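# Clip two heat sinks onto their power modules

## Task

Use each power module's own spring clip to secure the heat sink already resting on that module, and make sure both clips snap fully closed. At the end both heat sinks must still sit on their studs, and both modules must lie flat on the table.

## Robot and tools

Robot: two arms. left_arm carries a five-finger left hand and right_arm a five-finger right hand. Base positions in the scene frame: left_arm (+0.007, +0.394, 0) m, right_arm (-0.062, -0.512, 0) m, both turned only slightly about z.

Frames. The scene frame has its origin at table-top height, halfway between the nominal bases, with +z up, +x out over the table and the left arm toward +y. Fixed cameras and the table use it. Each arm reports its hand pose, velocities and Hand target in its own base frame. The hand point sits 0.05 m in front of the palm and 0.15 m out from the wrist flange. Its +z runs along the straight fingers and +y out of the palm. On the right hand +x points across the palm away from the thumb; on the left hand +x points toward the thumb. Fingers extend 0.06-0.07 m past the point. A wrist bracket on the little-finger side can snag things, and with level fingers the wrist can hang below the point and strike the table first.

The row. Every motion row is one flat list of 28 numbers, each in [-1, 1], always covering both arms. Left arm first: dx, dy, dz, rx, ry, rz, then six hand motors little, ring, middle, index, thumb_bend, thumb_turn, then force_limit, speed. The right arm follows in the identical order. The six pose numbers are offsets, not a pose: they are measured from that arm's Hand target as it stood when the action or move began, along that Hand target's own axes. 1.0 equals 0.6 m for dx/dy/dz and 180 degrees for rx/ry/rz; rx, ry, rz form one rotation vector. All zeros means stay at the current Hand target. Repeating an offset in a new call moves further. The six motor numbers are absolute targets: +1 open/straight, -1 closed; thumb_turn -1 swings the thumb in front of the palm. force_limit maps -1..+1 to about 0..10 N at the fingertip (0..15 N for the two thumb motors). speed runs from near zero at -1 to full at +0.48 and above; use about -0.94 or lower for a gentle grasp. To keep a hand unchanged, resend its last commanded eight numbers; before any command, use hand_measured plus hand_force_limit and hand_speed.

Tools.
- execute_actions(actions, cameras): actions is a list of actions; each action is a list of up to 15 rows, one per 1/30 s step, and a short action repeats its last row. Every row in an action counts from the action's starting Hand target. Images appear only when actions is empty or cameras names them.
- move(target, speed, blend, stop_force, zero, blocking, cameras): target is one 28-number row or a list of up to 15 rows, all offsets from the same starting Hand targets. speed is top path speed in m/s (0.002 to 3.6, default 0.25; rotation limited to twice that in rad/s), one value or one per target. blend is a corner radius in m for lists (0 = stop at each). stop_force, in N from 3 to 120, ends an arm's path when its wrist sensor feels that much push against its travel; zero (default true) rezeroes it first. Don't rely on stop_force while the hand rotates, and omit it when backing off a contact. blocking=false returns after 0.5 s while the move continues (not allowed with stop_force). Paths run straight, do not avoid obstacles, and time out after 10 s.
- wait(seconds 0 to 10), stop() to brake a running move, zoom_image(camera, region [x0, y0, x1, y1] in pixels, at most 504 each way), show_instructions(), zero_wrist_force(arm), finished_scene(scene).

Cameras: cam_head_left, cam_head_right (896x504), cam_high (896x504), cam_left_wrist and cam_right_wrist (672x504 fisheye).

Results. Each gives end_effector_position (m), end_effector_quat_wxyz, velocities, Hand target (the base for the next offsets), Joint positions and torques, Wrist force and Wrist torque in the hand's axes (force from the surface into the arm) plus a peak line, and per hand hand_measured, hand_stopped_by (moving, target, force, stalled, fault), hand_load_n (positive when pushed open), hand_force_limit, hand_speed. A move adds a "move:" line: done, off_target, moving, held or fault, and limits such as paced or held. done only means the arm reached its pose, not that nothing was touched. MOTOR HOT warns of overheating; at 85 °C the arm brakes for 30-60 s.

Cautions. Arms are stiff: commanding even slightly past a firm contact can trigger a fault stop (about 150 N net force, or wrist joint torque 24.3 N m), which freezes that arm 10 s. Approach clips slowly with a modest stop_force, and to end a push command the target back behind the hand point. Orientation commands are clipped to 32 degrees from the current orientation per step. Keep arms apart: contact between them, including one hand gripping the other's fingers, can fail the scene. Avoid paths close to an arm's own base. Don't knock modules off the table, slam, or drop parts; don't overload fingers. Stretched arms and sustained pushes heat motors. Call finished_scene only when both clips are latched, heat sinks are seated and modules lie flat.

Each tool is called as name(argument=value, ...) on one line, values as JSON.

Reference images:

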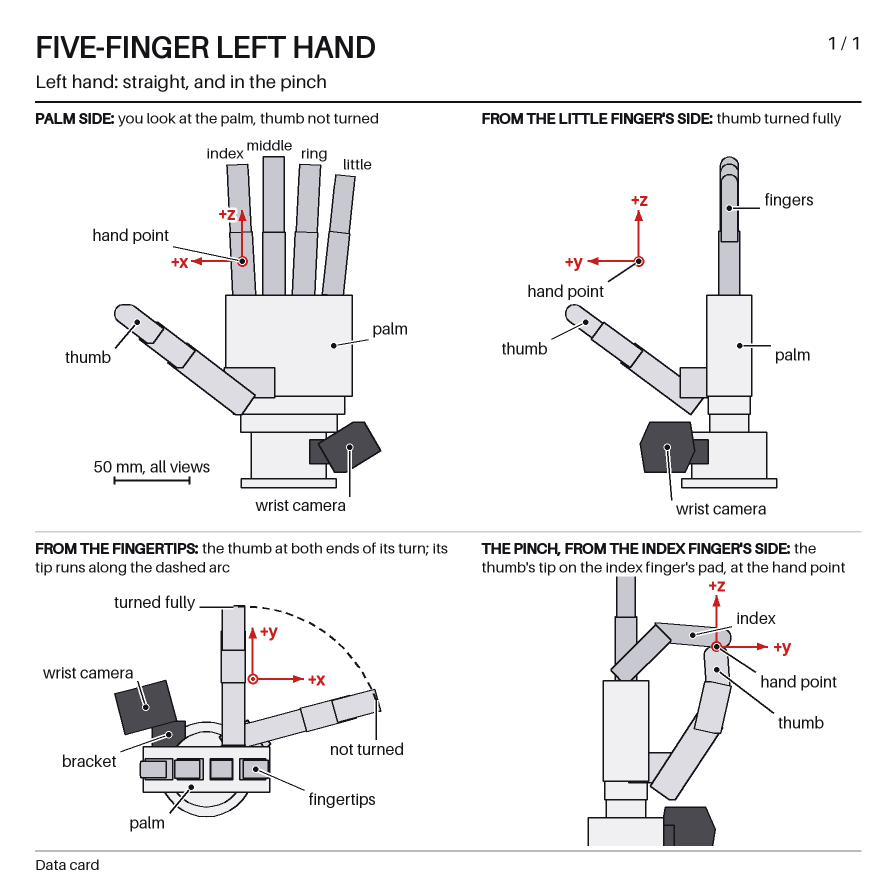

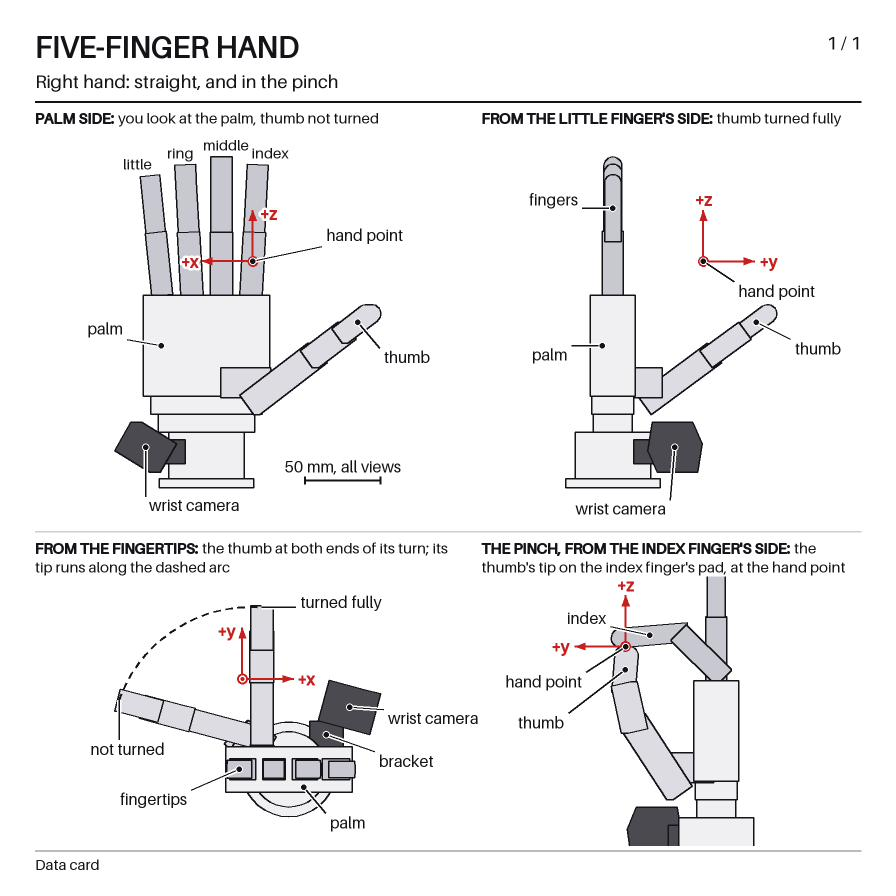

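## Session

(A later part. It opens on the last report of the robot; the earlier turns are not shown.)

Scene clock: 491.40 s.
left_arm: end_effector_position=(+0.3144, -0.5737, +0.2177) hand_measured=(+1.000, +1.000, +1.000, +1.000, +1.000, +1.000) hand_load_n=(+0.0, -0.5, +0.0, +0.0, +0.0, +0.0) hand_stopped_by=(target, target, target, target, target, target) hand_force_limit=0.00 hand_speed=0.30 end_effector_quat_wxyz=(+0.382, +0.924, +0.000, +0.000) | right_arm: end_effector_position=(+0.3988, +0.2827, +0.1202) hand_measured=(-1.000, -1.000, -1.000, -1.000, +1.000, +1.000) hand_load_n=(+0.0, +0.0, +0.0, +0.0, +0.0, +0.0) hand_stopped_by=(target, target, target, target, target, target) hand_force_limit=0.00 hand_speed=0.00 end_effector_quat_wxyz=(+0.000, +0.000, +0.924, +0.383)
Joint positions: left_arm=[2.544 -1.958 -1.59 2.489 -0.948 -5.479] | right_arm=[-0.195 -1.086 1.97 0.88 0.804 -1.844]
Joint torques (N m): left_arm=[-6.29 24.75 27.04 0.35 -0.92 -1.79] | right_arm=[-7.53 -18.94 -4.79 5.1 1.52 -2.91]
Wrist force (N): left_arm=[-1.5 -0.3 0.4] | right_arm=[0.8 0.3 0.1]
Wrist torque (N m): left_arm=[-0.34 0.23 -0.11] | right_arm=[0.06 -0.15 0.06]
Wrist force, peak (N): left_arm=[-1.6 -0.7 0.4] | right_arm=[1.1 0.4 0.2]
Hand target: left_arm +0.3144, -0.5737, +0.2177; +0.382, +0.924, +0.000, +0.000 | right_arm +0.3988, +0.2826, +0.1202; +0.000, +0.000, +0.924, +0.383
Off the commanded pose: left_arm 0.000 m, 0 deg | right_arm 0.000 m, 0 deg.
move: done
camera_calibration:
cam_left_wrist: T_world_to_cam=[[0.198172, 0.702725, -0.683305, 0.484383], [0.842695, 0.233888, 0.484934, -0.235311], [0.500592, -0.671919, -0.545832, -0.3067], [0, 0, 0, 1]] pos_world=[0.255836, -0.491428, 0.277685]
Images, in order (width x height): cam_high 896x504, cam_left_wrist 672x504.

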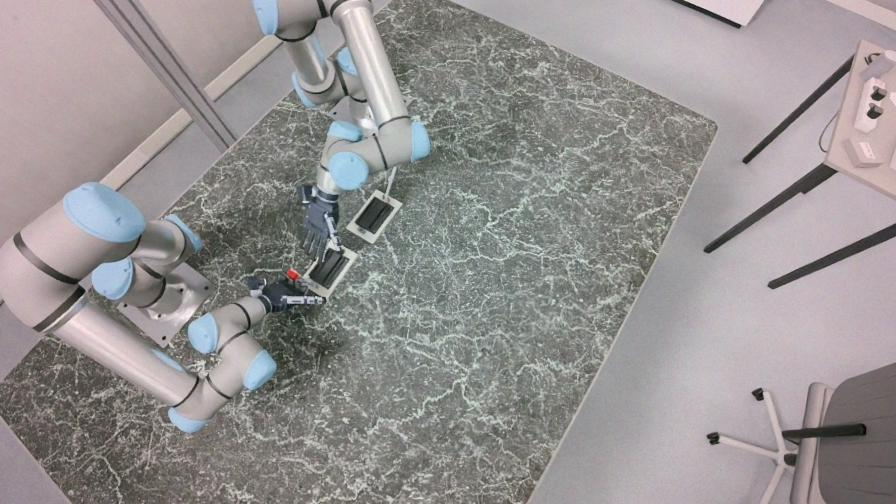

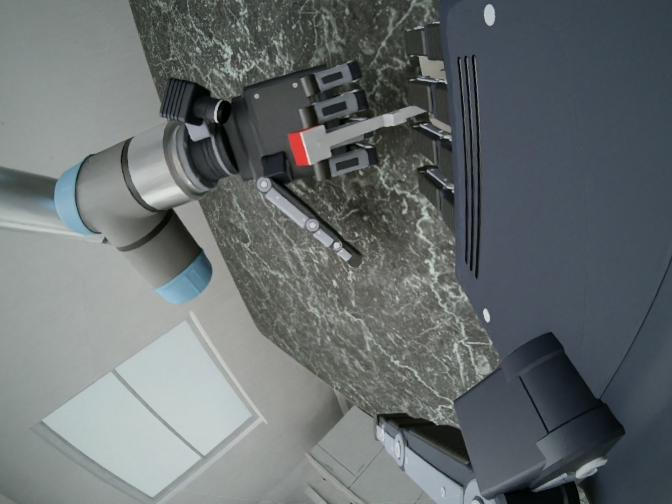

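move(target=[[-0.02, 0, -0.1, 0, 0, 0, 1, 1, 1, 1, 1, 1, 0, 0.3, 0, -0.0819, 0.0011, 0, 0, 0, -1, -1, -1, -1, 1, 1, 0, 0], [-0.05, 0, -0.22, 0, 0, 0, 1, 1, 1, 1, 1, 1, 0, 0.3, 0, -0.1644, 0.0011, 0, 0, 0, -1, -1, -1, -1, 1, 1, 0, 0], [-0.0833, 0, -0.3535, 0, 0, 0, 1, 1, 1, 1, 1, 1, 0, 0.3, 0, -0.2115, -0.0461, 0, 0, 0, -1, -1, -1, -1, 1, 1, 0, 0]], speed=0.1, blend=0.01, cameras=["cam_high", "cam_left_wrist"])

zoom_image(camera="cam_high", region=[200, 200, 380, 380])

Scene clock: 564.97 s.
left_arm: end_effector_position=(+0.2643, -0.4239, +0.3678) hand_measured=(+1.000, +1.000, +1.000, +1.000, +1.000, +1.000) hand_load_n=(+0.0, +0.5, +0.0, +0.5, +0.0, +0.0) hand_stopped_by=(target, target, target, target, target, target) hand_force_limit=0.00 hand_speed=0.30 end_effector_quat_wxyz=(+0.382, +0.924, +0.000, +0.000) | right_arm: end_effector_position=(+0.3989, +0.1733, +0.0500) hand_measured=(-1.000, -1.000, -1.000, -1.000, +1.000, +1.000) hand_load_n=(+0.0, +0.0, +0.0, +0.0, +0.0, +0.0) hand_stopped_by=(target, target, target, target, target, target) hand_force_limit=0.00 hand_speed=0.00 end_effector_quat_wxyz=(+0.000, +0.000, +0.924, +0.383)
Joint positions: left_arm=[2.866 -1.544 -1.748 1.987 -0.824 -5.093] | right_arm=[-0.492 -0.897 2.016 0.894 0.898 -2.22]
Joint torques (N m): left_arm=[6.46 29.84 8.53 -4.42 2.54 1.2] | right_arm=[-7.13 -21.62 -13.48 5.39 1.53 -2.92]
Wrist force (N): left_arm=[-1.2 -0.3 0.4] | right_arm=[0.6 0.2 0.3]
Wrist torque (N m): left_arm=[-0.33 0.17 -0.17] | right_arm=[0.05 -0.13 0.05]
Wrist force, peak (N): left_arm=[-1.4 -0.4 1.2] | right_arm=[1.1 0.6 0.2]
Hand target: left_arm +0.2643, -0.4239, +0.3678; +0.382, +0.924, +0.000, +0.000 | right_arm +0.3989, +0.1733, +0.0500; +0.000, +0.000, +0.924, +0.383
Off the commanded pose: left_arm 0.000 m, 0 deg | right_arm 0.000 m, 0 deg.
move: done
camera_calibration:
cam_left_wrist: T_world_to_cam=[[0.198103, 0.702721, -0.683329, 0.491681], [0.842667, 0.233994, 0.484932, -0.300935], [0.500667, -0.671885, -0.545805, -0.0991706], [0, 0, 0, 1]] pos_world=[0.205836, -0.341729, 0.427785]
Images, in order (width x height): cam_high 896x504, cam_left_wrist 672x504.

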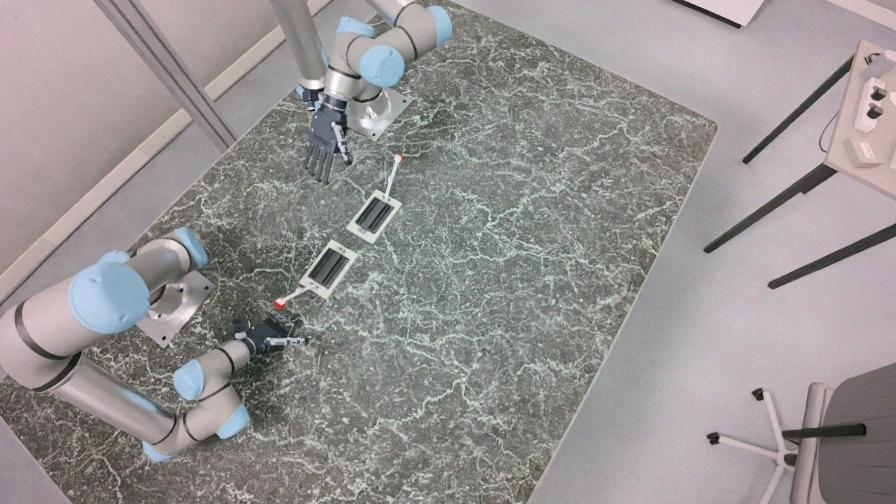

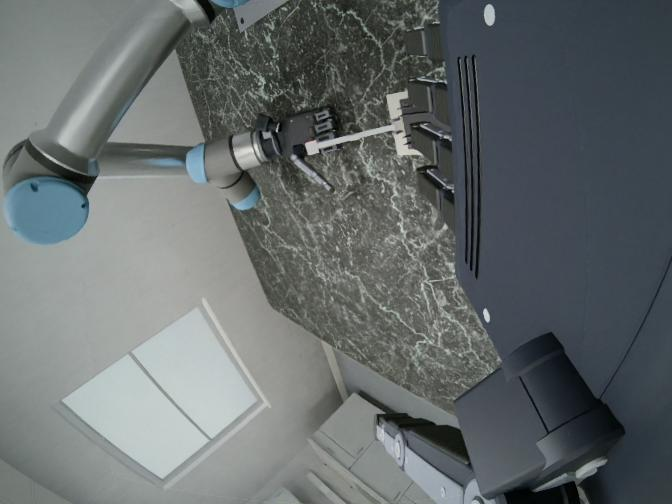

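Scaled by 2.800 from the camera's 896x504 image, which has a finer 1280x720 frame.

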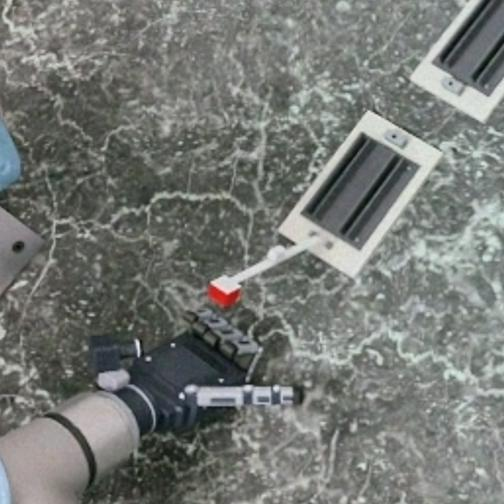

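move(target=[[0, 0, 0, 0, 0, 0, 1, 1, 1, 1, 1, 1, 0, 0.3, 0, 0.0589, -0.0118, 0, 0, 0, -1, -1, -1, -1, 1, 1, 0, 0], [0, 0, 0, 0, 0, 0, 1, 1, 1, 1, 1, 1, 0, 0.3, 0, 0.1096, -0.013, 0, 0, 0, -1, -1, -1, -1, 1, 1, 0, 0], [0, 0, 0, 0, 0, 0, 1, 1, 1, 1, 1, 1, 0, 0.3, 0, 0.1632, -0.0371, 0, 0, 0, -1, -1, -1, -1, 1, 1, 0, 0], [0, 0, 0, 0, 0, 0, 1, 1, 1, 1, 1, 1, 0, 0.3, 0, 0.2133, -0.0507, 0, 0, 0, -1, -1, -1, -1, 1, 1, 0, 0], [0, 0, 0, 0, 0, 0, 1, 1, 1, 1, 1, 1, 0, 0.3, 0, 0.2498, -0.033, 0, 0, 0, -1, -1, -1, -1, 1, 1, 0, 0], [0, 0, 0, 0, 0, 0, 1, 1, 1, 1, 1, 1, 0, 0.3, 0, 0.2946, 0.0071, 0, 0, 0, -1, -1, -1, -1, 1, 1, 0, 0], [0, 0, 0, 0, 0, 0, 1, 1, 1, 1, 1, 1, 0, 0.3, 0, 0.327, 0.0595, 0, 0, 0, -1, -1, -1, -1, 1, 1, 0, 0], [0, 0, 0, 0, 0, 0, 1, 1, 1, 1, 1, 1, 0, 0.3, 0, 0.3447, 0.1173, 0, 0, 0, -1, -1, -1, -1, 1, 1, 0, 0]], speed=0.08, blend=0.01, stop_force=20, cameras=["cam_high", "cam_left_wrist"])

zoom_image(camera="cam_high", region=[200, 180, 380, 360])

zoom_image(camera="cam_left_wrist", region=[210, 20, 470, 250])

Scene clock: 577.83 s.
left_arm: end_effector_position=(+0.2643, -0.4239, +0.3678) hand_measured=(+1.000, +1.000, +1.000, +1.000, +1.000, +1.000) hand_load_n=(+0.0, +0.0, +0.0, +0.0, +0.0, +0.0) hand_stopped_by=(target, target, target, target, target, target) hand_force_limit=0.00 hand_speed=0.30 end_effector_quat_wxyz=(+0.382, +0.924, +0.000, +0.000) | right_arm: end_effector_position=(+0.3988, +0.3693, +0.1465) hand_measured=(-1.000, -1.000, -1.000, -1.000, +1.000, +1.000) hand_load_n=(+0.0, +0.0, +0.0, +0.0, +0.0, +0.0) hand_stopped_by=(target, target, target, target, target, target) hand_force_limit=0.00 hand_speed=0.00 end_effector_quat_wxyz=(+0.000, +0.000, +0.924, +0.383)
Joint positions: left_arm=[2.866 -1.544 -1.748 1.987 -0.824 -5.093] | right_arm=[0.044 -1.129 1.859 0.797 0.786 -1.509]
Joint torques (N m): left_arm=[6.41 27.13 8.75 -3.97 2.64 1.51] | right_arm=[6.92 -20.51 -20.8 -0.45 1.45 2.97]
Wrist force (N): left_arm=[-1.4 -0.4 0.5] | right_arm=[1.0 0.6 0.0]
Wrist torque (N m): left_arm=[-0.34 0.22 -0.18] | right_arm=[0.09 -0.18 -0.04]
Wrist force, peak (N): left_arm=[-1.5 -0.5 0.6] | right_arm=[1.1 0.8 -0.1]
Hand target: left_arm +0.2643, -0.4239, +0.3678; +0.382, +0.924, +0.000, +0.000 | right_arm +0.3988, +0.3693, +0.1465; +0.000, +0.000, +0.924, +0.383
Off the commanded pose: left_arm 0.000 m, 0 deg | right_arm 0.000 m, 0 deg.
move: done
camera_calibration:
cam_left_wrist: T_world_to_cam=[[0.198172, 0.702725, -0.683305, 0.491607], [0.842695, 0.233888, 0.484934, -0.300917], [0.500592, -0.671919, -0.545832, -0.0990374], [0, 0, 0, 1]] pos_world=[0.205736, -0.341628, 0.427785]
Images, in order (width x height): cam_high 896x504, cam_left_wrist 672x504.

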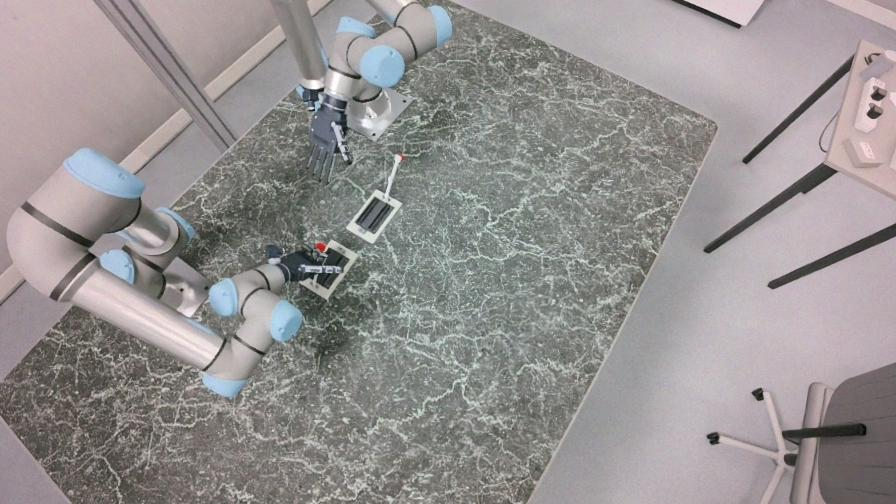

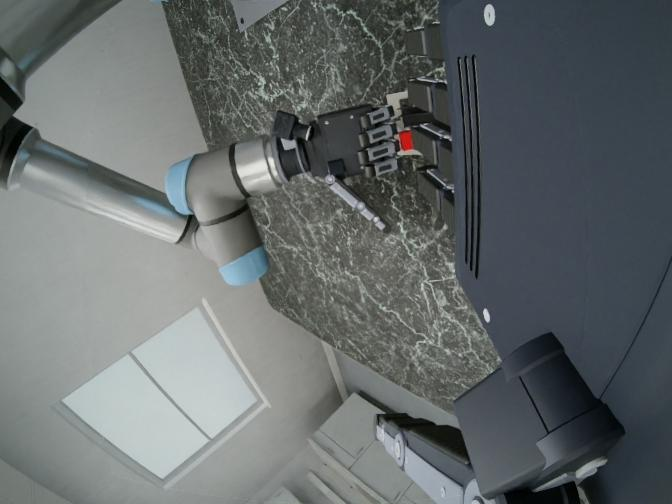

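Scaled by 2.800 from the camera's 896x504 image, which has a finer 1280x720 frame.

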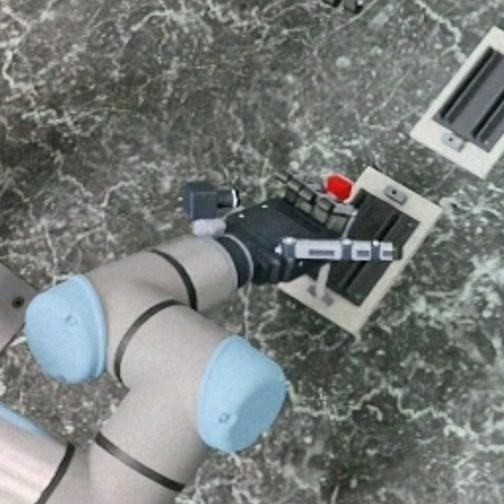

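Scaled by 1.938 from the camera's 672x504 image, which has a finer 960x720 frame.

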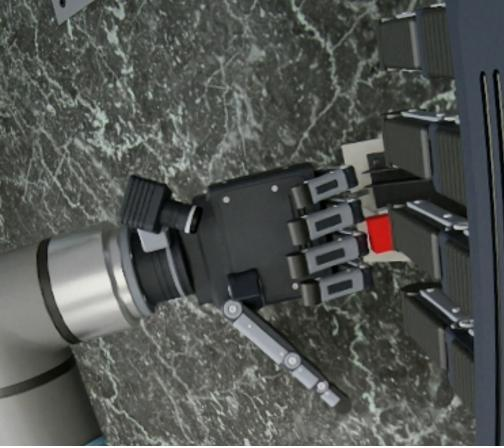

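move(target=[[0, 0, 0, 0, 0, 0, 1, 1, 1, 1, 1, 1, 0, 0.3, 0, 0.0018, 0.0595, 0, 0, 0, -1, -1, -1, -1, 1, 1, 0, 0], [0, 0, 0, 0, 0, 0, 1, 1, 1, 1, 1, 1, 0, 0.3, 0, 0.023, 0.1043, 0, 0, 0, -1, -1, -1, -1, 1, 1, 0, 0], [0, 0, 0, 0, 0, 0, 1, 1, 1, 1, 1, 1, 0, 0.3, 0, 0.0395, 0.1491, 0, 0, 0, -1, -1, -1, -1, 1, 1, 0, 0], [0, 0, 0, 0, 0, 0, 1, 1, 1, 1, 1, 1, 0, 0.3, 0, 0.0454, 0.188, 0, 0, 0, -1, -1, -1, -1, 1, 1, 0, 0]], speed=0.05, blend=0.008, stop_force=25, cameras=["cam_high", "cam_left_wrist"])

zoom_image(camera="cam_high", region=[220, 180, 400, 340])

zoom_image(camera="cam_left_wrist", region=[210, 20, 470, 250])

Scene clock: 589.77 s.
left_arm: end_effector_position=(+0.2643, -0.4239, +0.3678) hand_measured=(+1.000, +1.000, +1.000, +1.000, +1.000, +1.000) hand_load_n=(+0.0, +0.0, +0.0, +0.0, +0.0, +0.0) hand_stopped_by=(target, target, target, target, target, target) hand_force_limit=0.00 hand_speed=0.30 end_effector_quat_wxyz=(+0.382, +0.924, +0.000, +0.000) | right_arm: end_effector_position=(+0.3987, +0.4684, +0.0860) hand_measured=(-1.000, -1.000, -1.000, -1.000, +1.000, +1.000) hand_load_n=(+0.5, +0.0, +0.0, +0.0, +0.0, +0.0) hand_stopped_by=(target, target, target, target, target, target) hand_force_limit=0.00 hand_speed=0.00 end_effector_quat_wxyz=(+0.000, +0.000, +0.924, +0.383)
Joint positions: left_arm=[2.866 -1.544 -1.748 1.987 -0.824 -5.093] | right_arm=[0.29 -0.986 1.743 0.537 0.826 -1.173]
Joint torques (N m): left_arm=[6.16 21.5 8.15 -4.1 2.64 1.53] | right_arm=[6.85 -25.52 -20.67 -0.62 1.48 3.15]
Wrist force (N): left_arm=[-1.3 -0.2 0.4] | right_arm=[0.7 0.5 -0.3]
Wrist torque (N m): left_arm=[-0.32 0.20 -0.18] | right_arm=[0.07 -0.13 -0.08]
Wrist force, peak (N): left_arm=[-1.6 -0.4 0.6] | right_arm=[1.0 0.8 -0.2]
Hand target: left_arm +0.2643, -0.4239, +0.3678; +0.382, +0.924, +0.000, +0.000 | right_arm +0.3987, +0.4684, +0.0860; +0.000, +0.000, +0.924, +0.383
Off the commanded pose: left_arm 0.000 m, 0 deg | right_arm 0.000 m, 0 deg.
move: done
camera_calibration:
cam_left_wrist: T_world_to_cam=[[0.198172, 0.702725, -0.683305, 0.491607], [0.842695, 0.233888, 0.484934, -0.300917], [0.500592, -0.671919, -0.545832, -0.0990374], [0, 0, 0, 1]] pos_world=[0.205736, -0.341628, 0.427785]
Images, in order (width x height): cam_high 896x504, cam_left_wrist 672x504.

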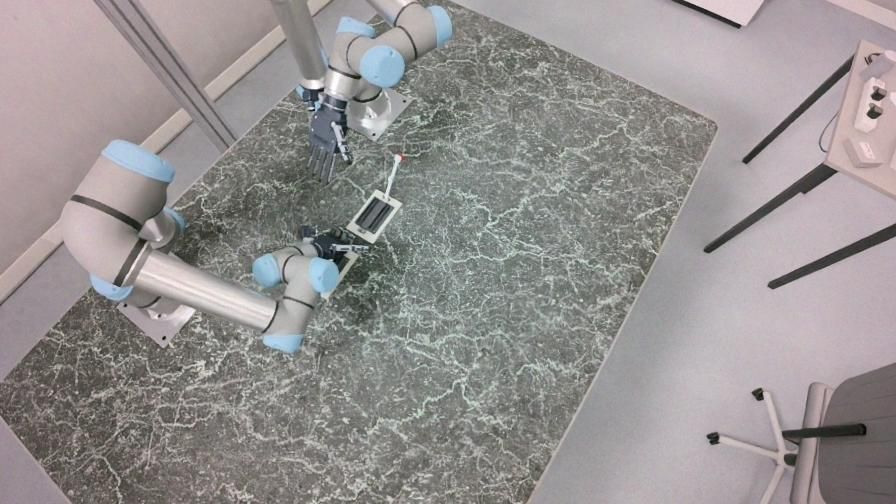

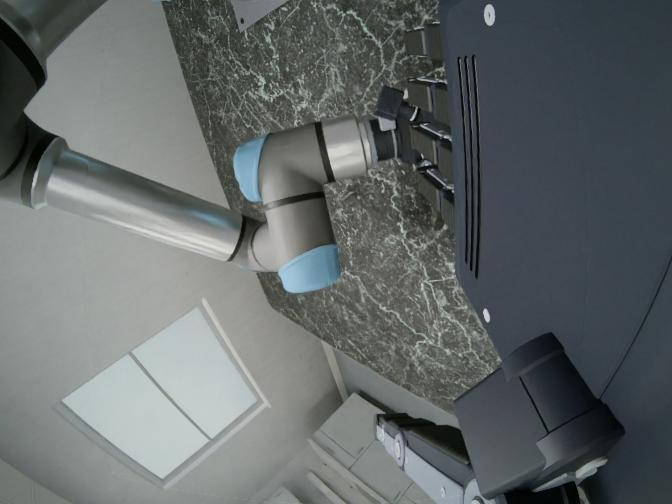

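Scaled by 2.800 from the camera's 896x504 image, which has a finer 1280x720 frame.

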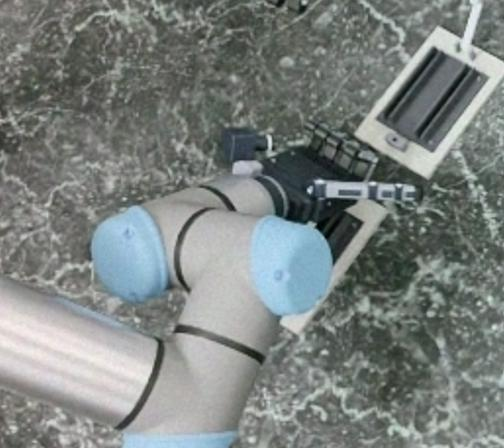

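Scaled by 1.938 from the camera's 672x504 image, which has a finer 960x720 frame.

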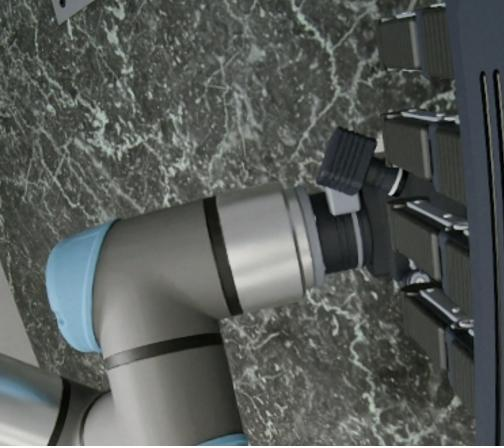

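move(target=[0, 0, 0, 0, 0, 0, 1, 1, 1, 1, 1, 1, 0, 0.3, 0, -0.0318, 0.0412, 0, 0, 0, -1, -1, -1, -1, 1, 1, 0, 0], speed=0.015, stop_force=35, cameras=["cam_high", "cam_left_wrist"])

zoom_image(camera="cam_high", region=[220, 180, 400, 340])

Scene clock: 595.30 s.
left_arm: end_effector_position=(+0.2643, -0.4239, +0.3678) hand_measured=(+1.000, +1.000, +1.000, +1.000, +1.000, +1.000) hand_load_n=(+0.0, +0.0, +0.0, +0.0, +0.0, +0.0) hand_stopped_by=(target, target, target, target, target, target) hand_force_limit=0.00 hand_speed=0.30 end_effector_quat_wxyz=(+0.382, +0.924, +0.000, +0.000) | right_arm: end_effector_position=(+0.3987, +0.4696, +0.0761) hand_measured=(-1.000, -1.000, -1.000, -1.000, +1.000, +1.000) hand_load_n=(+0.0, +0.0, +0.5, +0.0, +0.0, +0.0) hand_stopped_by=(target, target, target, target, target, target) hand_force_limit=0.00 hand_speed=0.00 end_effector_quat_wxyz=(+0.000, +0.000, +0.924, +0.383)
Joint positions: left_arm=[2.866 -1.544 -1.748 1.987 -0.824 -5.093] | right_arm=[0.293 -0.969 1.746 0.514 0.827 -1.169]
Joint torques (N m): left_arm=[7.23 19.44 8.54 -3.57 2.5 1.16] | right_arm=[-4.21 -30.1 -9.93 3.65 5.01 -2.79]
Wrist force (N): left_arm=[-1.3 -0.1 0.1] | right_arm=[-2.7 23.9 -27.3]
Wrist torque (N m): left_arm=[-0.29 0.18 -0.18] | right_arm=[2.37 0.61 0.33]
Wrist force, peak (N): left_arm=[-1.6 -0.5 0.6] | right_arm=[0.9 35.0 -47.0]
Hand target: left_arm +0.2643, -0.4239, +0.3678; +0.382, +0.924, +0.000, +0.000 | right_arm +0.3987, +0.4696, +0.0761; +0.000, +0.000, +0.924, +0.383 (not the last commanded pose)
Off the commanded pose: left_arm 0.000 m, 0 deg | right_arm 0.021 m, 0 deg.
move: contact (right_arm)
camera_calibration:
cam_left_wrist: T_world_to_cam=[[0.198172, 0.702725, -0.683305, 0.491607], [0.842695, 0.233888, 0.484934, -0.300917], [0.500592, -0.671919, -0.545832, -0.0990374], [0, 0, 0, 1]] pos_world=[0.205736, -0.341628, 0.427785]
Images, in order (width x height): cam_high 896x504, cam_left_wrist 672x504.

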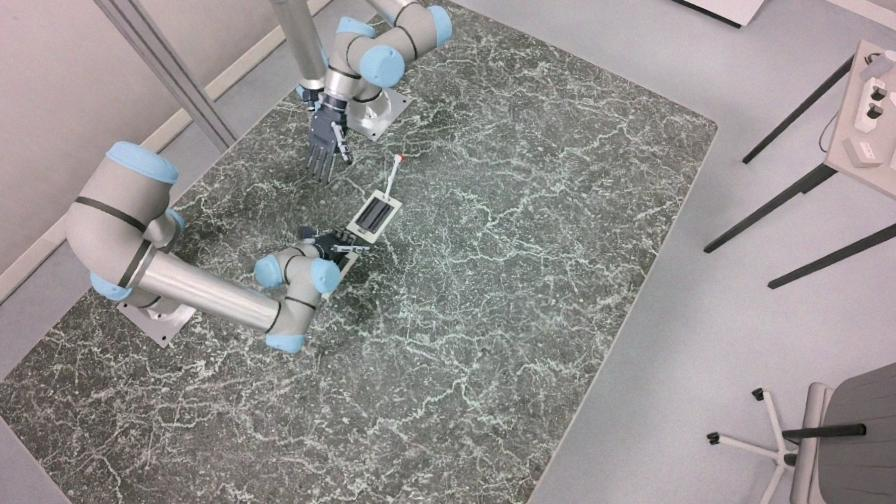

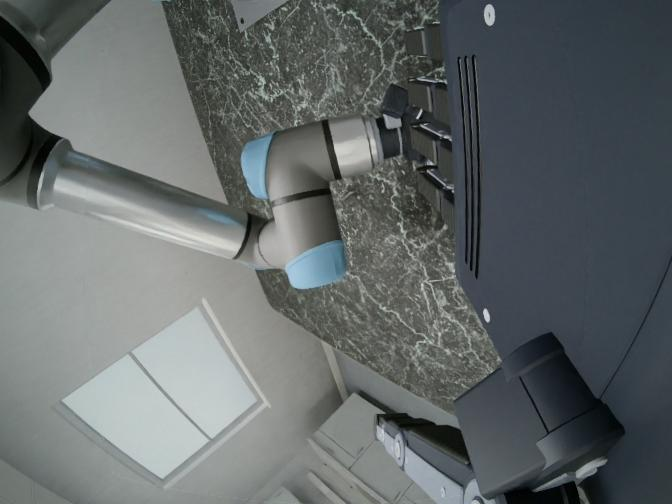

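Scaled by 2.800 from the camera's 896x504 image, which has a finer 1280x720 frame.

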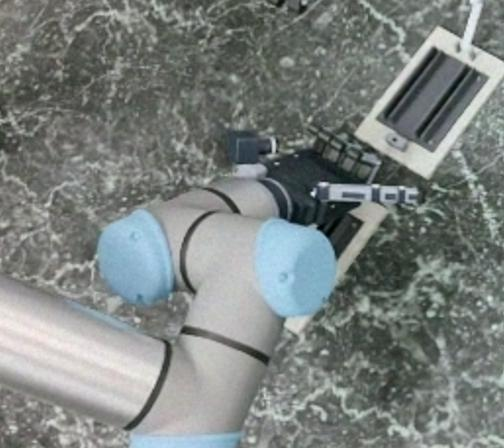

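move(target=[0, 0, 0, 0, 0, 0, 1, 1, 1, 1, 1, 1, 0, 0.3, 0, -0.0177, 0.0177, 0, 0, 0, -1, -1, -1, -1, 1, 1, 0, 0], speed=0.008, stop_force=50, zero=false, cameras=[])

Scene clock: 610.60 s.
left_arm: end_effector_position=(+0.2643, -0.4239, +0.3678) hand_measured=(+1.000, +1.000, +1.000, +1.000, +1.000, +1.000) hand_load_n=(+0.0, +0.0, +0.0, +0.0, +0.0, +0.0) hand_stopped_by=(target, target, target, target, target, target) hand_force_limit=0.00 hand_speed=0.30 end_effector_quat_wxyz=(+0.382, +0.924, +0.000, +0.000) | right_arm: end_effector_position=(+0.3987, +0.4696, +0.0758) hand_measured=(-1.000, -1.000, -1.000, -1.000, +1.000, +1.000) hand_load_n=(+0.0, +0.5, +1.0, +0.0, +0.0, +0.0) hand_stopped_by=(target, target, target, target, target, target) hand_force_limit=0.00 hand_speed=0.00 end_effector_quat_wxyz=(+0.000, +0.000, +0.924, +0.383)
Joint positions: left_arm=[2.866 -1.544 -1.748 1.987 -0.824 -5.093] | right_arm=[0.293 -0.968 1.746 0.514 0.827 -1.169]
Joint torques (N m): left_arm=[6.91 17.72 9.39 -3.77 2.56 1.3] | right_arm=[-3.51 -22.72 -7.67 2.4 5.55 -2.18]
Wrist force (N): left_arm=[-1.3 -0.3 0.4] | right_arm=[-1.0 33.1 -40.0]
Wrist torque (N m): left_arm=[-0.34 0.20 -0.17] | right_arm=[3.39 0.91 0.68]
Wrist force, peak (N): left_arm=[-1.4 -0.4 0.9] | right_arm=[2.1 38.0 -47.8]
Hand target: left_arm +0.2643, -0.4239, +0.3678; +0.382, +0.924, +0.000, +0.000 | right_arm +0.3987, +0.4696, +0.0758; +0.000, +0.000, +0.924, +0.383 (not the last commanded pose)
Off the commanded pose: left_arm 0.000 m, 0 deg | right_arm 0.015 m, 0 deg.
move: contact (right_arm)
No camera images: "cameras" was empty.

move(target=[0, 0, 0, 0, 0, 0, 1, 1, 1, 1, 1, 1, 0, 0.3, 0, 0.0412, -0.0412, 0, 0, 0, -1, -1, -1, -1, 1, 1, 0, 0], speed=0.05, cameras=["cam_high", "cam_left_wrist", "cam_right_wrist"])

zoom_image(camera="cam_high", region=[260, 180, 400, 310])

Scene clock: 616.53 s.
left_arm: end_effector_position=(+0.2643, -0.4239, +0.3678) hand_measured=(+1.000, +1.000, +1.000, +1.000, +1.000, +1.000) hand_load_n=(+0.0, +0.0, +0.0, +0.0, +0.0, +0.0) hand_stopped_by=(target, target, target, target, target, target) hand_force_limit=0.00 hand_speed=0.30 end_effector_quat_wxyz=(+0.382, +0.924, +0.000, +0.000) | right_arm: end_effector_position=(+0.3987, +0.4697, +0.1107) hand_measured=(-1.000, -1.000, -1.000, -1.000, +1.000, +1.000) hand_load_n=(+0.0, +0.0, +0.0, +0.0, -0.5, +0.0) hand_stopped_by=(target, target, target, target, target, target) hand_force_limit=0.00 hand_speed=0.00 end_effector_quat_wxyz=(+0.000, +0.000, +0.924, +0.383)
Joint positions: left_arm=[2.866 -1.544 -1.748 1.987 -0.824 -5.093] | right_arm=[0.293 -1.025 1.726 0.589 0.827 -1.169]
Joint torques (N m): left_arm=[6.05 15.31 8.75 -3.84 2.67 1.57] | right_arm=[-2.76 -46.29 -22.27 4.42 -2.77 -2.62]
Wrist force (N): left_arm=[-1.3 -0.4 0.3] | right_arm=[0.0 -1.1 0.4]
Wrist torque (N m): left_arm=[-0.32 0.20 -0.19] | right_arm=[-0.18 -0.03 -0.17]
Wrist force, peak (N): left_arm=[-1.6 -0.4 0.6] | right_arm=[-1.1 33.3 -40.0]
Hand target: left_arm +0.2643, -0.4239, +0.3678; +0.382, +0.924, +0.000, +0.000 | right_arm +0.3987, +0.4696, +0.1108; +0.000, +0.000, +0.924, +0.383
Off the commanded pose: left_arm 0.000 m, 0 deg | right_arm 0.000 m, 0 deg.
move: done
camera_calibration:
cam_left_wrist: T_world_to_cam=[[0.198172, 0.702725, -0.683305, 0.491607], [0.842695, 0.233888, 0.484934, -0.300917], [0.500592, -0.671919, -0.545832, -0.0990374], [0, 0, 0, 1]] pos_world=[0.205736, -0.341628, 0.427785]
cam_right_wrist: T_world_to_cam=[[-0.258897, 0.707497, 0.657587, -0.298202], [0.823139, -0.194606, 0.533452, -0.292447], [0.505386, 0.679394, -0.531985, -0.343734], [0, 0, 0, 1]] pos_world=[0.33724, 0.387596, 0.169239]
Images, in order (width x height): cam_high 896x504, cam_left_wrist 672x504, cam_right_wrist 672x504.

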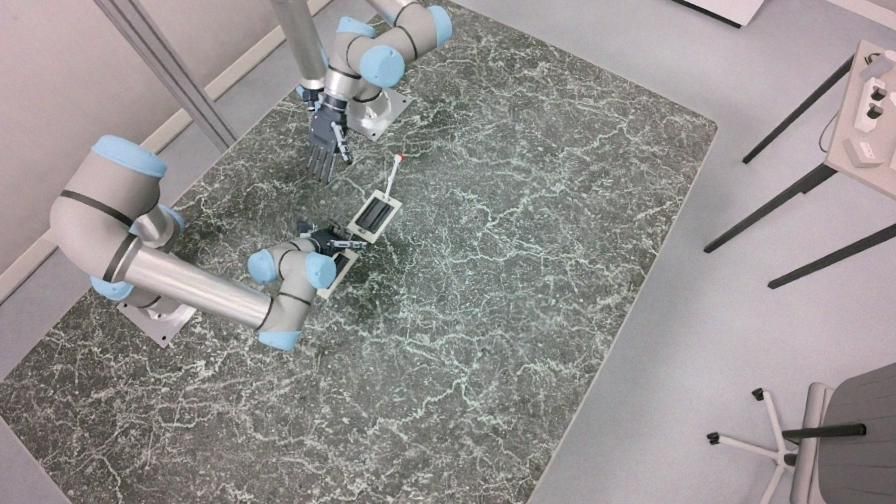

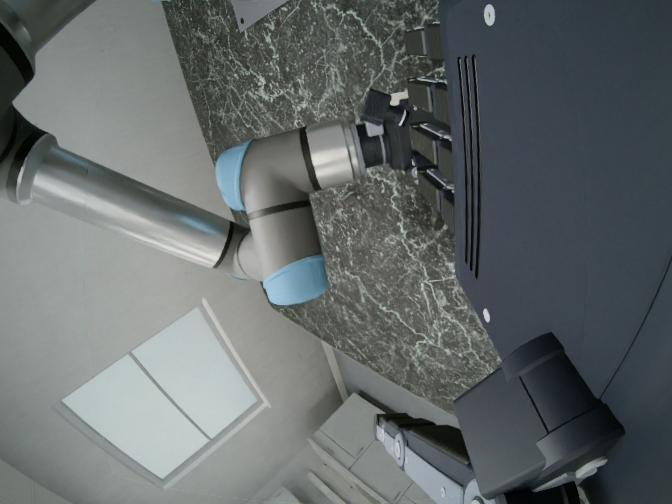

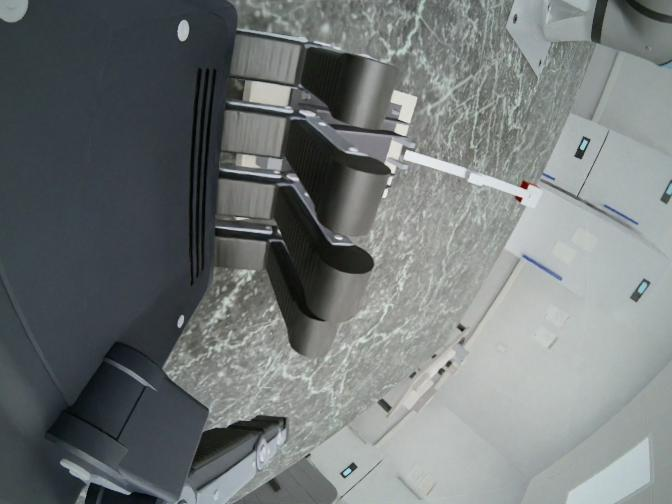

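Scaled by 3.600 from the camera's 896x504 image, which has a finer 1280x720 frame.

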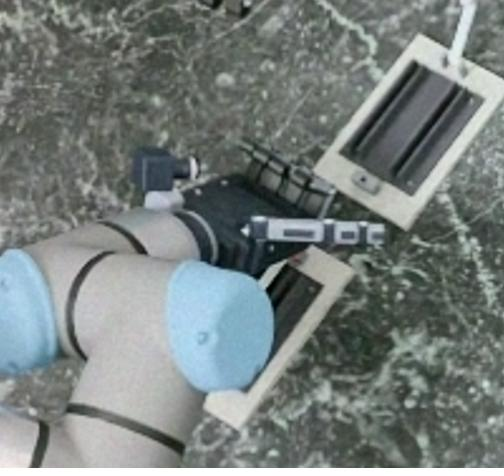

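zoom_image(camera="cam_high", region=[320, 225, 370, 275])

Scaled by 10.080 from the camera's 896x504 image, which has a finer 1280x720 frame.

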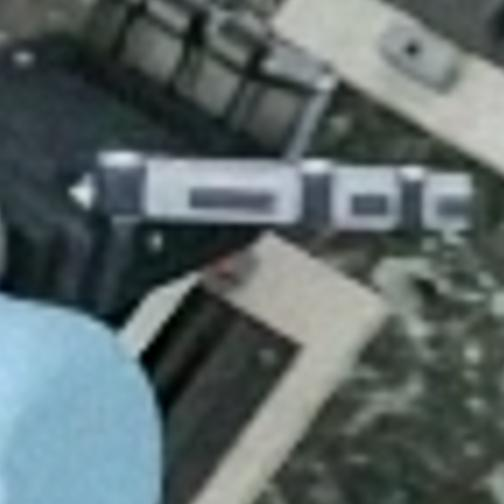

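move(target=[[0.02, -0.08, -0.06, 0, 0, 0, -1, -1, -1, -1, 1, 1, 0, 0.2, 0, 0.1296, -0.1296, 0, 0, 0, -1, -1, -1, -1, 1, 1, 0, 0], [0.0792, -0.3952, -0.235, 0, 0.01125, -0.01125, -1, -1, -1, -1, 1, 1, 0, 0.2, 0, -0.1768, -0.4832, 0, 0, 0, -1, -1, -1, -1, 1, 1, 0, 0]], speed=0.2, blend=0.03, cameras=["cam_high", "cam_left_wrist", "cam_right_wrist"])

zoom_image(camera="cam_high", region=[270, 140, 430, 310])

zoom_image(camera="cam_high", region=[290, 230, 370, 310])

Scene clock: 639.10 s.
left_arm: end_effector_position=(+0.3118, -0.1565, +0.3001) hand_measured=(-1.000, -1.000, -1.000, -1.000, +1.000, +1.000) hand_load_n=(+0.0, +0.0, +0.0, +0.0, +0.0, +0.0) hand_stopped_by=(target, target, target, target, target, target) hand_force_limit=0.00 hand_speed=0.20 end_effector_quat_wxyz=(+0.382, +0.924, +0.023, +0.010) | right_arm: end_effector_position=(+0.3990, +0.1896, +0.2407) hand_measured=(-1.000, -1.000, -1.000, -1.000, +1.000, +1.000) hand_load_n=(+0.0, +0.0, +0.0, +0.0, +0.0, +0.0) hand_stopped_by=(target, target, target, target, target, target) hand_force_limit=0.00 hand_speed=0.00 end_effector_quat_wxyz=(+0.000, +0.000, +0.924, +0.383)
Joint positions: left_arm=[3.867 -1.554 -2.139 1.565 -0.986 -3.866] | right_arm=[-0.45 -1.28 1.921 1.341 0.881 -2.171]
Joint torques (N m): left_arm=[6.5 3.32 5.62 -4.87 -1.09 1.3] | right_arm=[-7.89 -14.52 -7.4 5.16 1.58 -3.04]
Wrist force (N): left_arm=[-1.3 -0.2 0.3] | right_arm=[0.2 -1.5 0.6]
Wrist torque (N m): left_arm=[-0.34 0.20 -0.20] | right_arm=[-0.25 -0.08 -0.02]
Wrist force, peak (N): left_arm=[-1.6 -0.1 0.8] | right_arm=[-0.1 -2.1 0.0]
Hand target: left_arm +0.3118, -0.1564, +0.3001; +0.382, +0.924, +0.023, +0.010 | right_arm +0.3990, +0.1896, +0.2407; +0.000, +0.000, +0.924, +0.383
Off the commanded pose: left_arm 0.000 m, 0 deg | right_arm 0.000 m, 0 deg.
move: done
camera_calibration:
cam_left_wrist: T_world_to_cam=[[0.16286, 0.711808, -0.683232, 0.260454], [0.829915, 0.275669, 0.485023, -0.360135], [0.533589, -0.646016, -0.545845, 0.0136673], [0, 0, 0, 1]] pos_world=[0.249171, -0.0772857, 0.360085]
cam_right_wrist: T_world_to_cam=[[-0.259014, 0.707544, 0.657491, -0.185448], [0.823057, -0.19455, 0.533598, -0.416555], [0.505459, 0.679362, -0.531958, -0.0845264], [0, 0, 0, 1]] pos_world=[0.33754, 0.107596, 0.299239]
Images, in order (width x height): cam_high 896x504, cam_left_wrist 672x504, cam_right_wrist 672x504.

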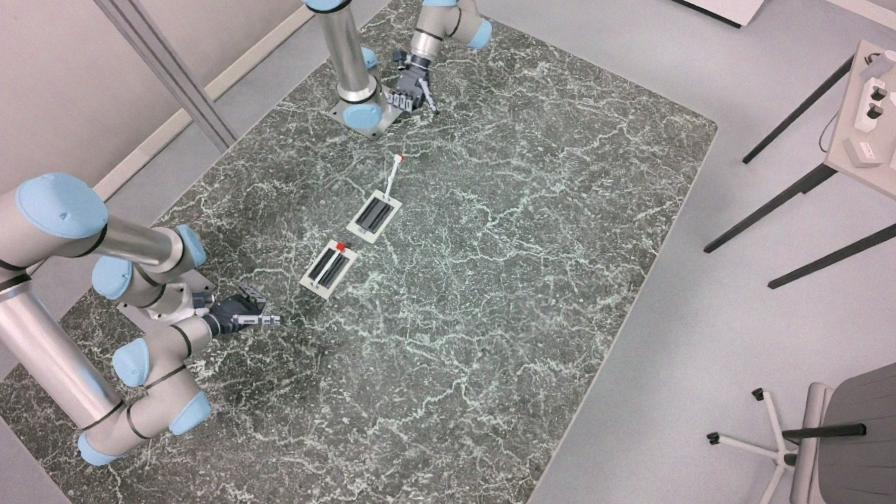

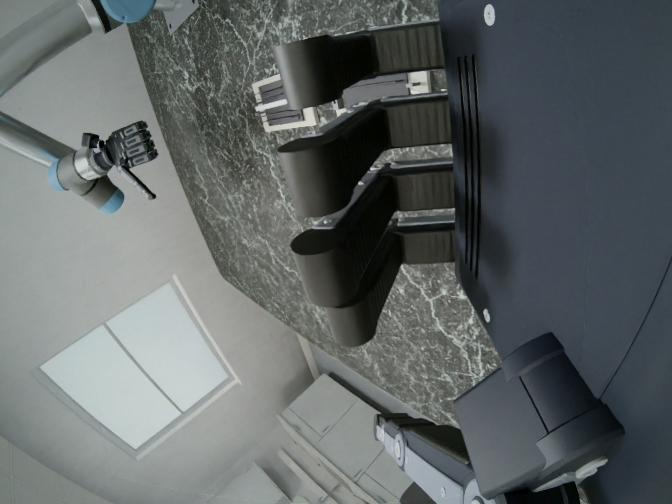

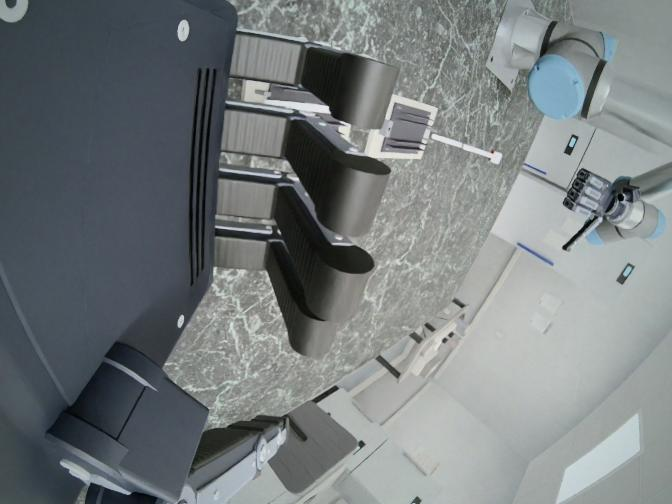

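Scaled by 2.965 from the camera's 896x504 image, which has a finer 1280x720 frame.

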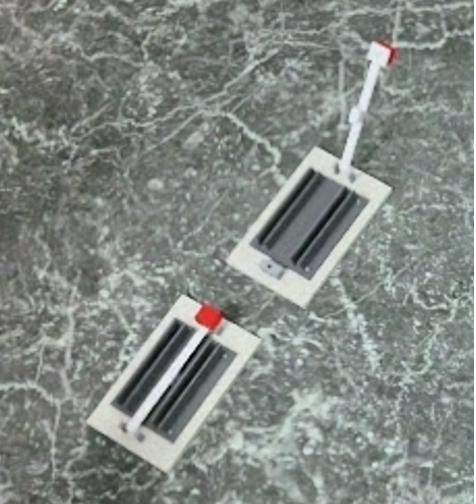

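Scaled by 6.300 from the camera's 896x504 image, which has a finer 1280x720 frame.

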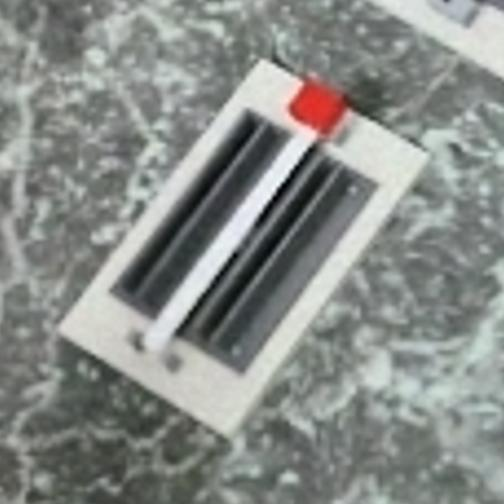

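move(target=[0, -0.2946, 0.2946, 0, 0, 0, -1, -1, -1, -1, 1, 1, 0, 0.2, 0, 0, 0, 0, 0, 0, 1, 1, 1, 1, 1, 1, 0, 0.2], speed=0.2, cameras=["cam_high", "cam_right_wrist"])

zoom_image(camera="cam_high", region=[330, 60, 470, 200])

zoom_image(camera="cam_right_wrist", region=[220, 40, 672, 340])

Scene clock: 650.70 s.
left_arm: end_effector_position=(+0.3118, -0.1562, +0.0502) hand_measured=(-1.000, -1.000, -1.000, -1.000, +1.000, +1.000) hand_load_n=(+0.0, +0.0, +0.0, +0.0, +0.0, +0.0) hand_stopped_by=(target, target, target, target, target, target) hand_force_limit=0.00 hand_speed=0.20 end_effector_quat_wxyz=(+0.382, +0.924, +0.023, +0.010) | right_arm: end_effector_position=(+0.3990, +0.1896, +0.2407) hand_measured=(+1.000, +1.000, +1.000, +1.000, +1.000, +1.000) hand_load_n=(+0.0, +0.0, +0.0, +0.0, +0.0, +0.0) hand_stopped_by=(target, target, target, target, target, target) hand_force_limit=0.00 hand_speed=0.20 end_effector_quat_wxyz=(+0.000, +0.000, +0.924, +0.383)
Joint positions: left_arm=[3.867 -2.167 -2.318 2.356 -0.987 -3.865] | right_arm=[-0.45 -1.28 1.921 1.341 0.881 -2.171]
Joint torques (N m): left_arm=[-6.97 16.15 13.15 -0.94 2.24 -1.95] | right_arm=[-5 -15.57 -14.1 1.94 -0.26 -2.75]
Wrist force (N): left_arm=[-1.5 -0.3 0.4] | right_arm=[0.1 -1.6 0.5]
Wrist torque (N m): left_arm=[-0.34 0.21 -0.14] | right_arm=[-0.25 -0.05 -0.03]
Wrist force, peak (N): left_arm=[-1.3 -1.3 0.9] | right_arm=[0.2 -1.8 1.0]
Hand target: left_arm +0.3118, -0.1562, +0.0502; +0.382, +0.924, +0.023, +0.010 | right_arm +0.3990, +0.1896, +0.2407; +0.000, +0.000, +0.924, +0.383
Off the commanded pose: left_arm 0.000 m, 0 deg | right_arm 0.000 m, 0 deg.
move: done
camera_calibration:
cam_right_wrist: T_world_to_cam=[[-0.259046, 0.707474, 0.657553, -0.185448], [0.823114, -0.194496, 0.533531, -0.41656], [0.50535, 0.67945, -0.531948, -0.0845019], [0, 0, 0, 1]] pos_world=[0.33754, 0.107595, 0.299239]
Images, in order (width x height): cam_high 896x504, cam_right_wrist 672x504.

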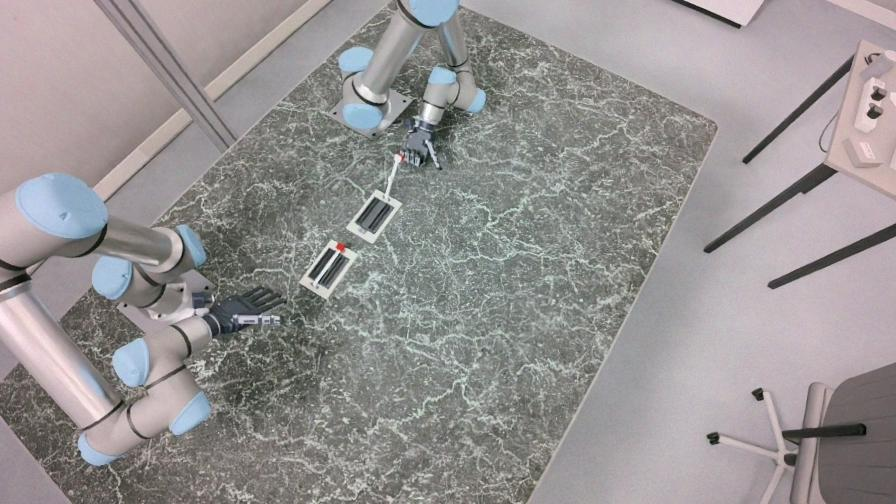

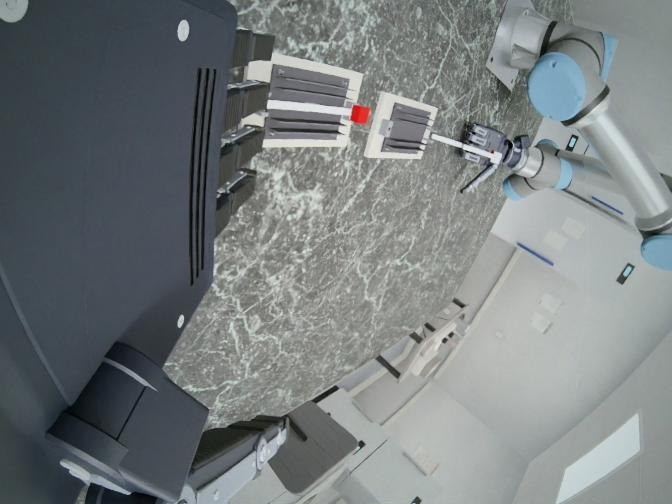

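Scaled by 3.600 from the camera's 896x504 image, which has a finer 1280x720 frame.

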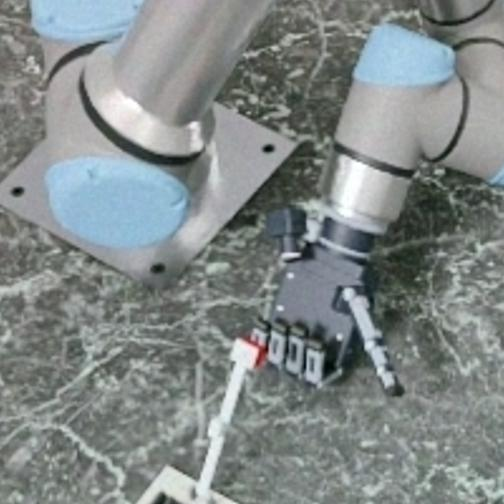

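Scaled by 1.115 from the camera's 672x504 image, which has a finer 960x720 frame.

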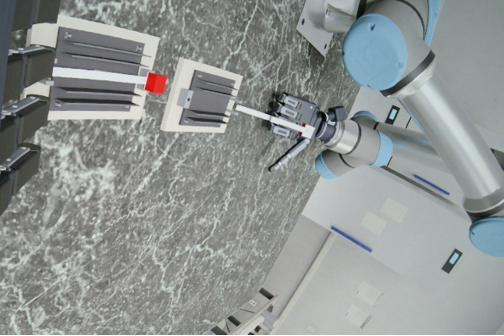

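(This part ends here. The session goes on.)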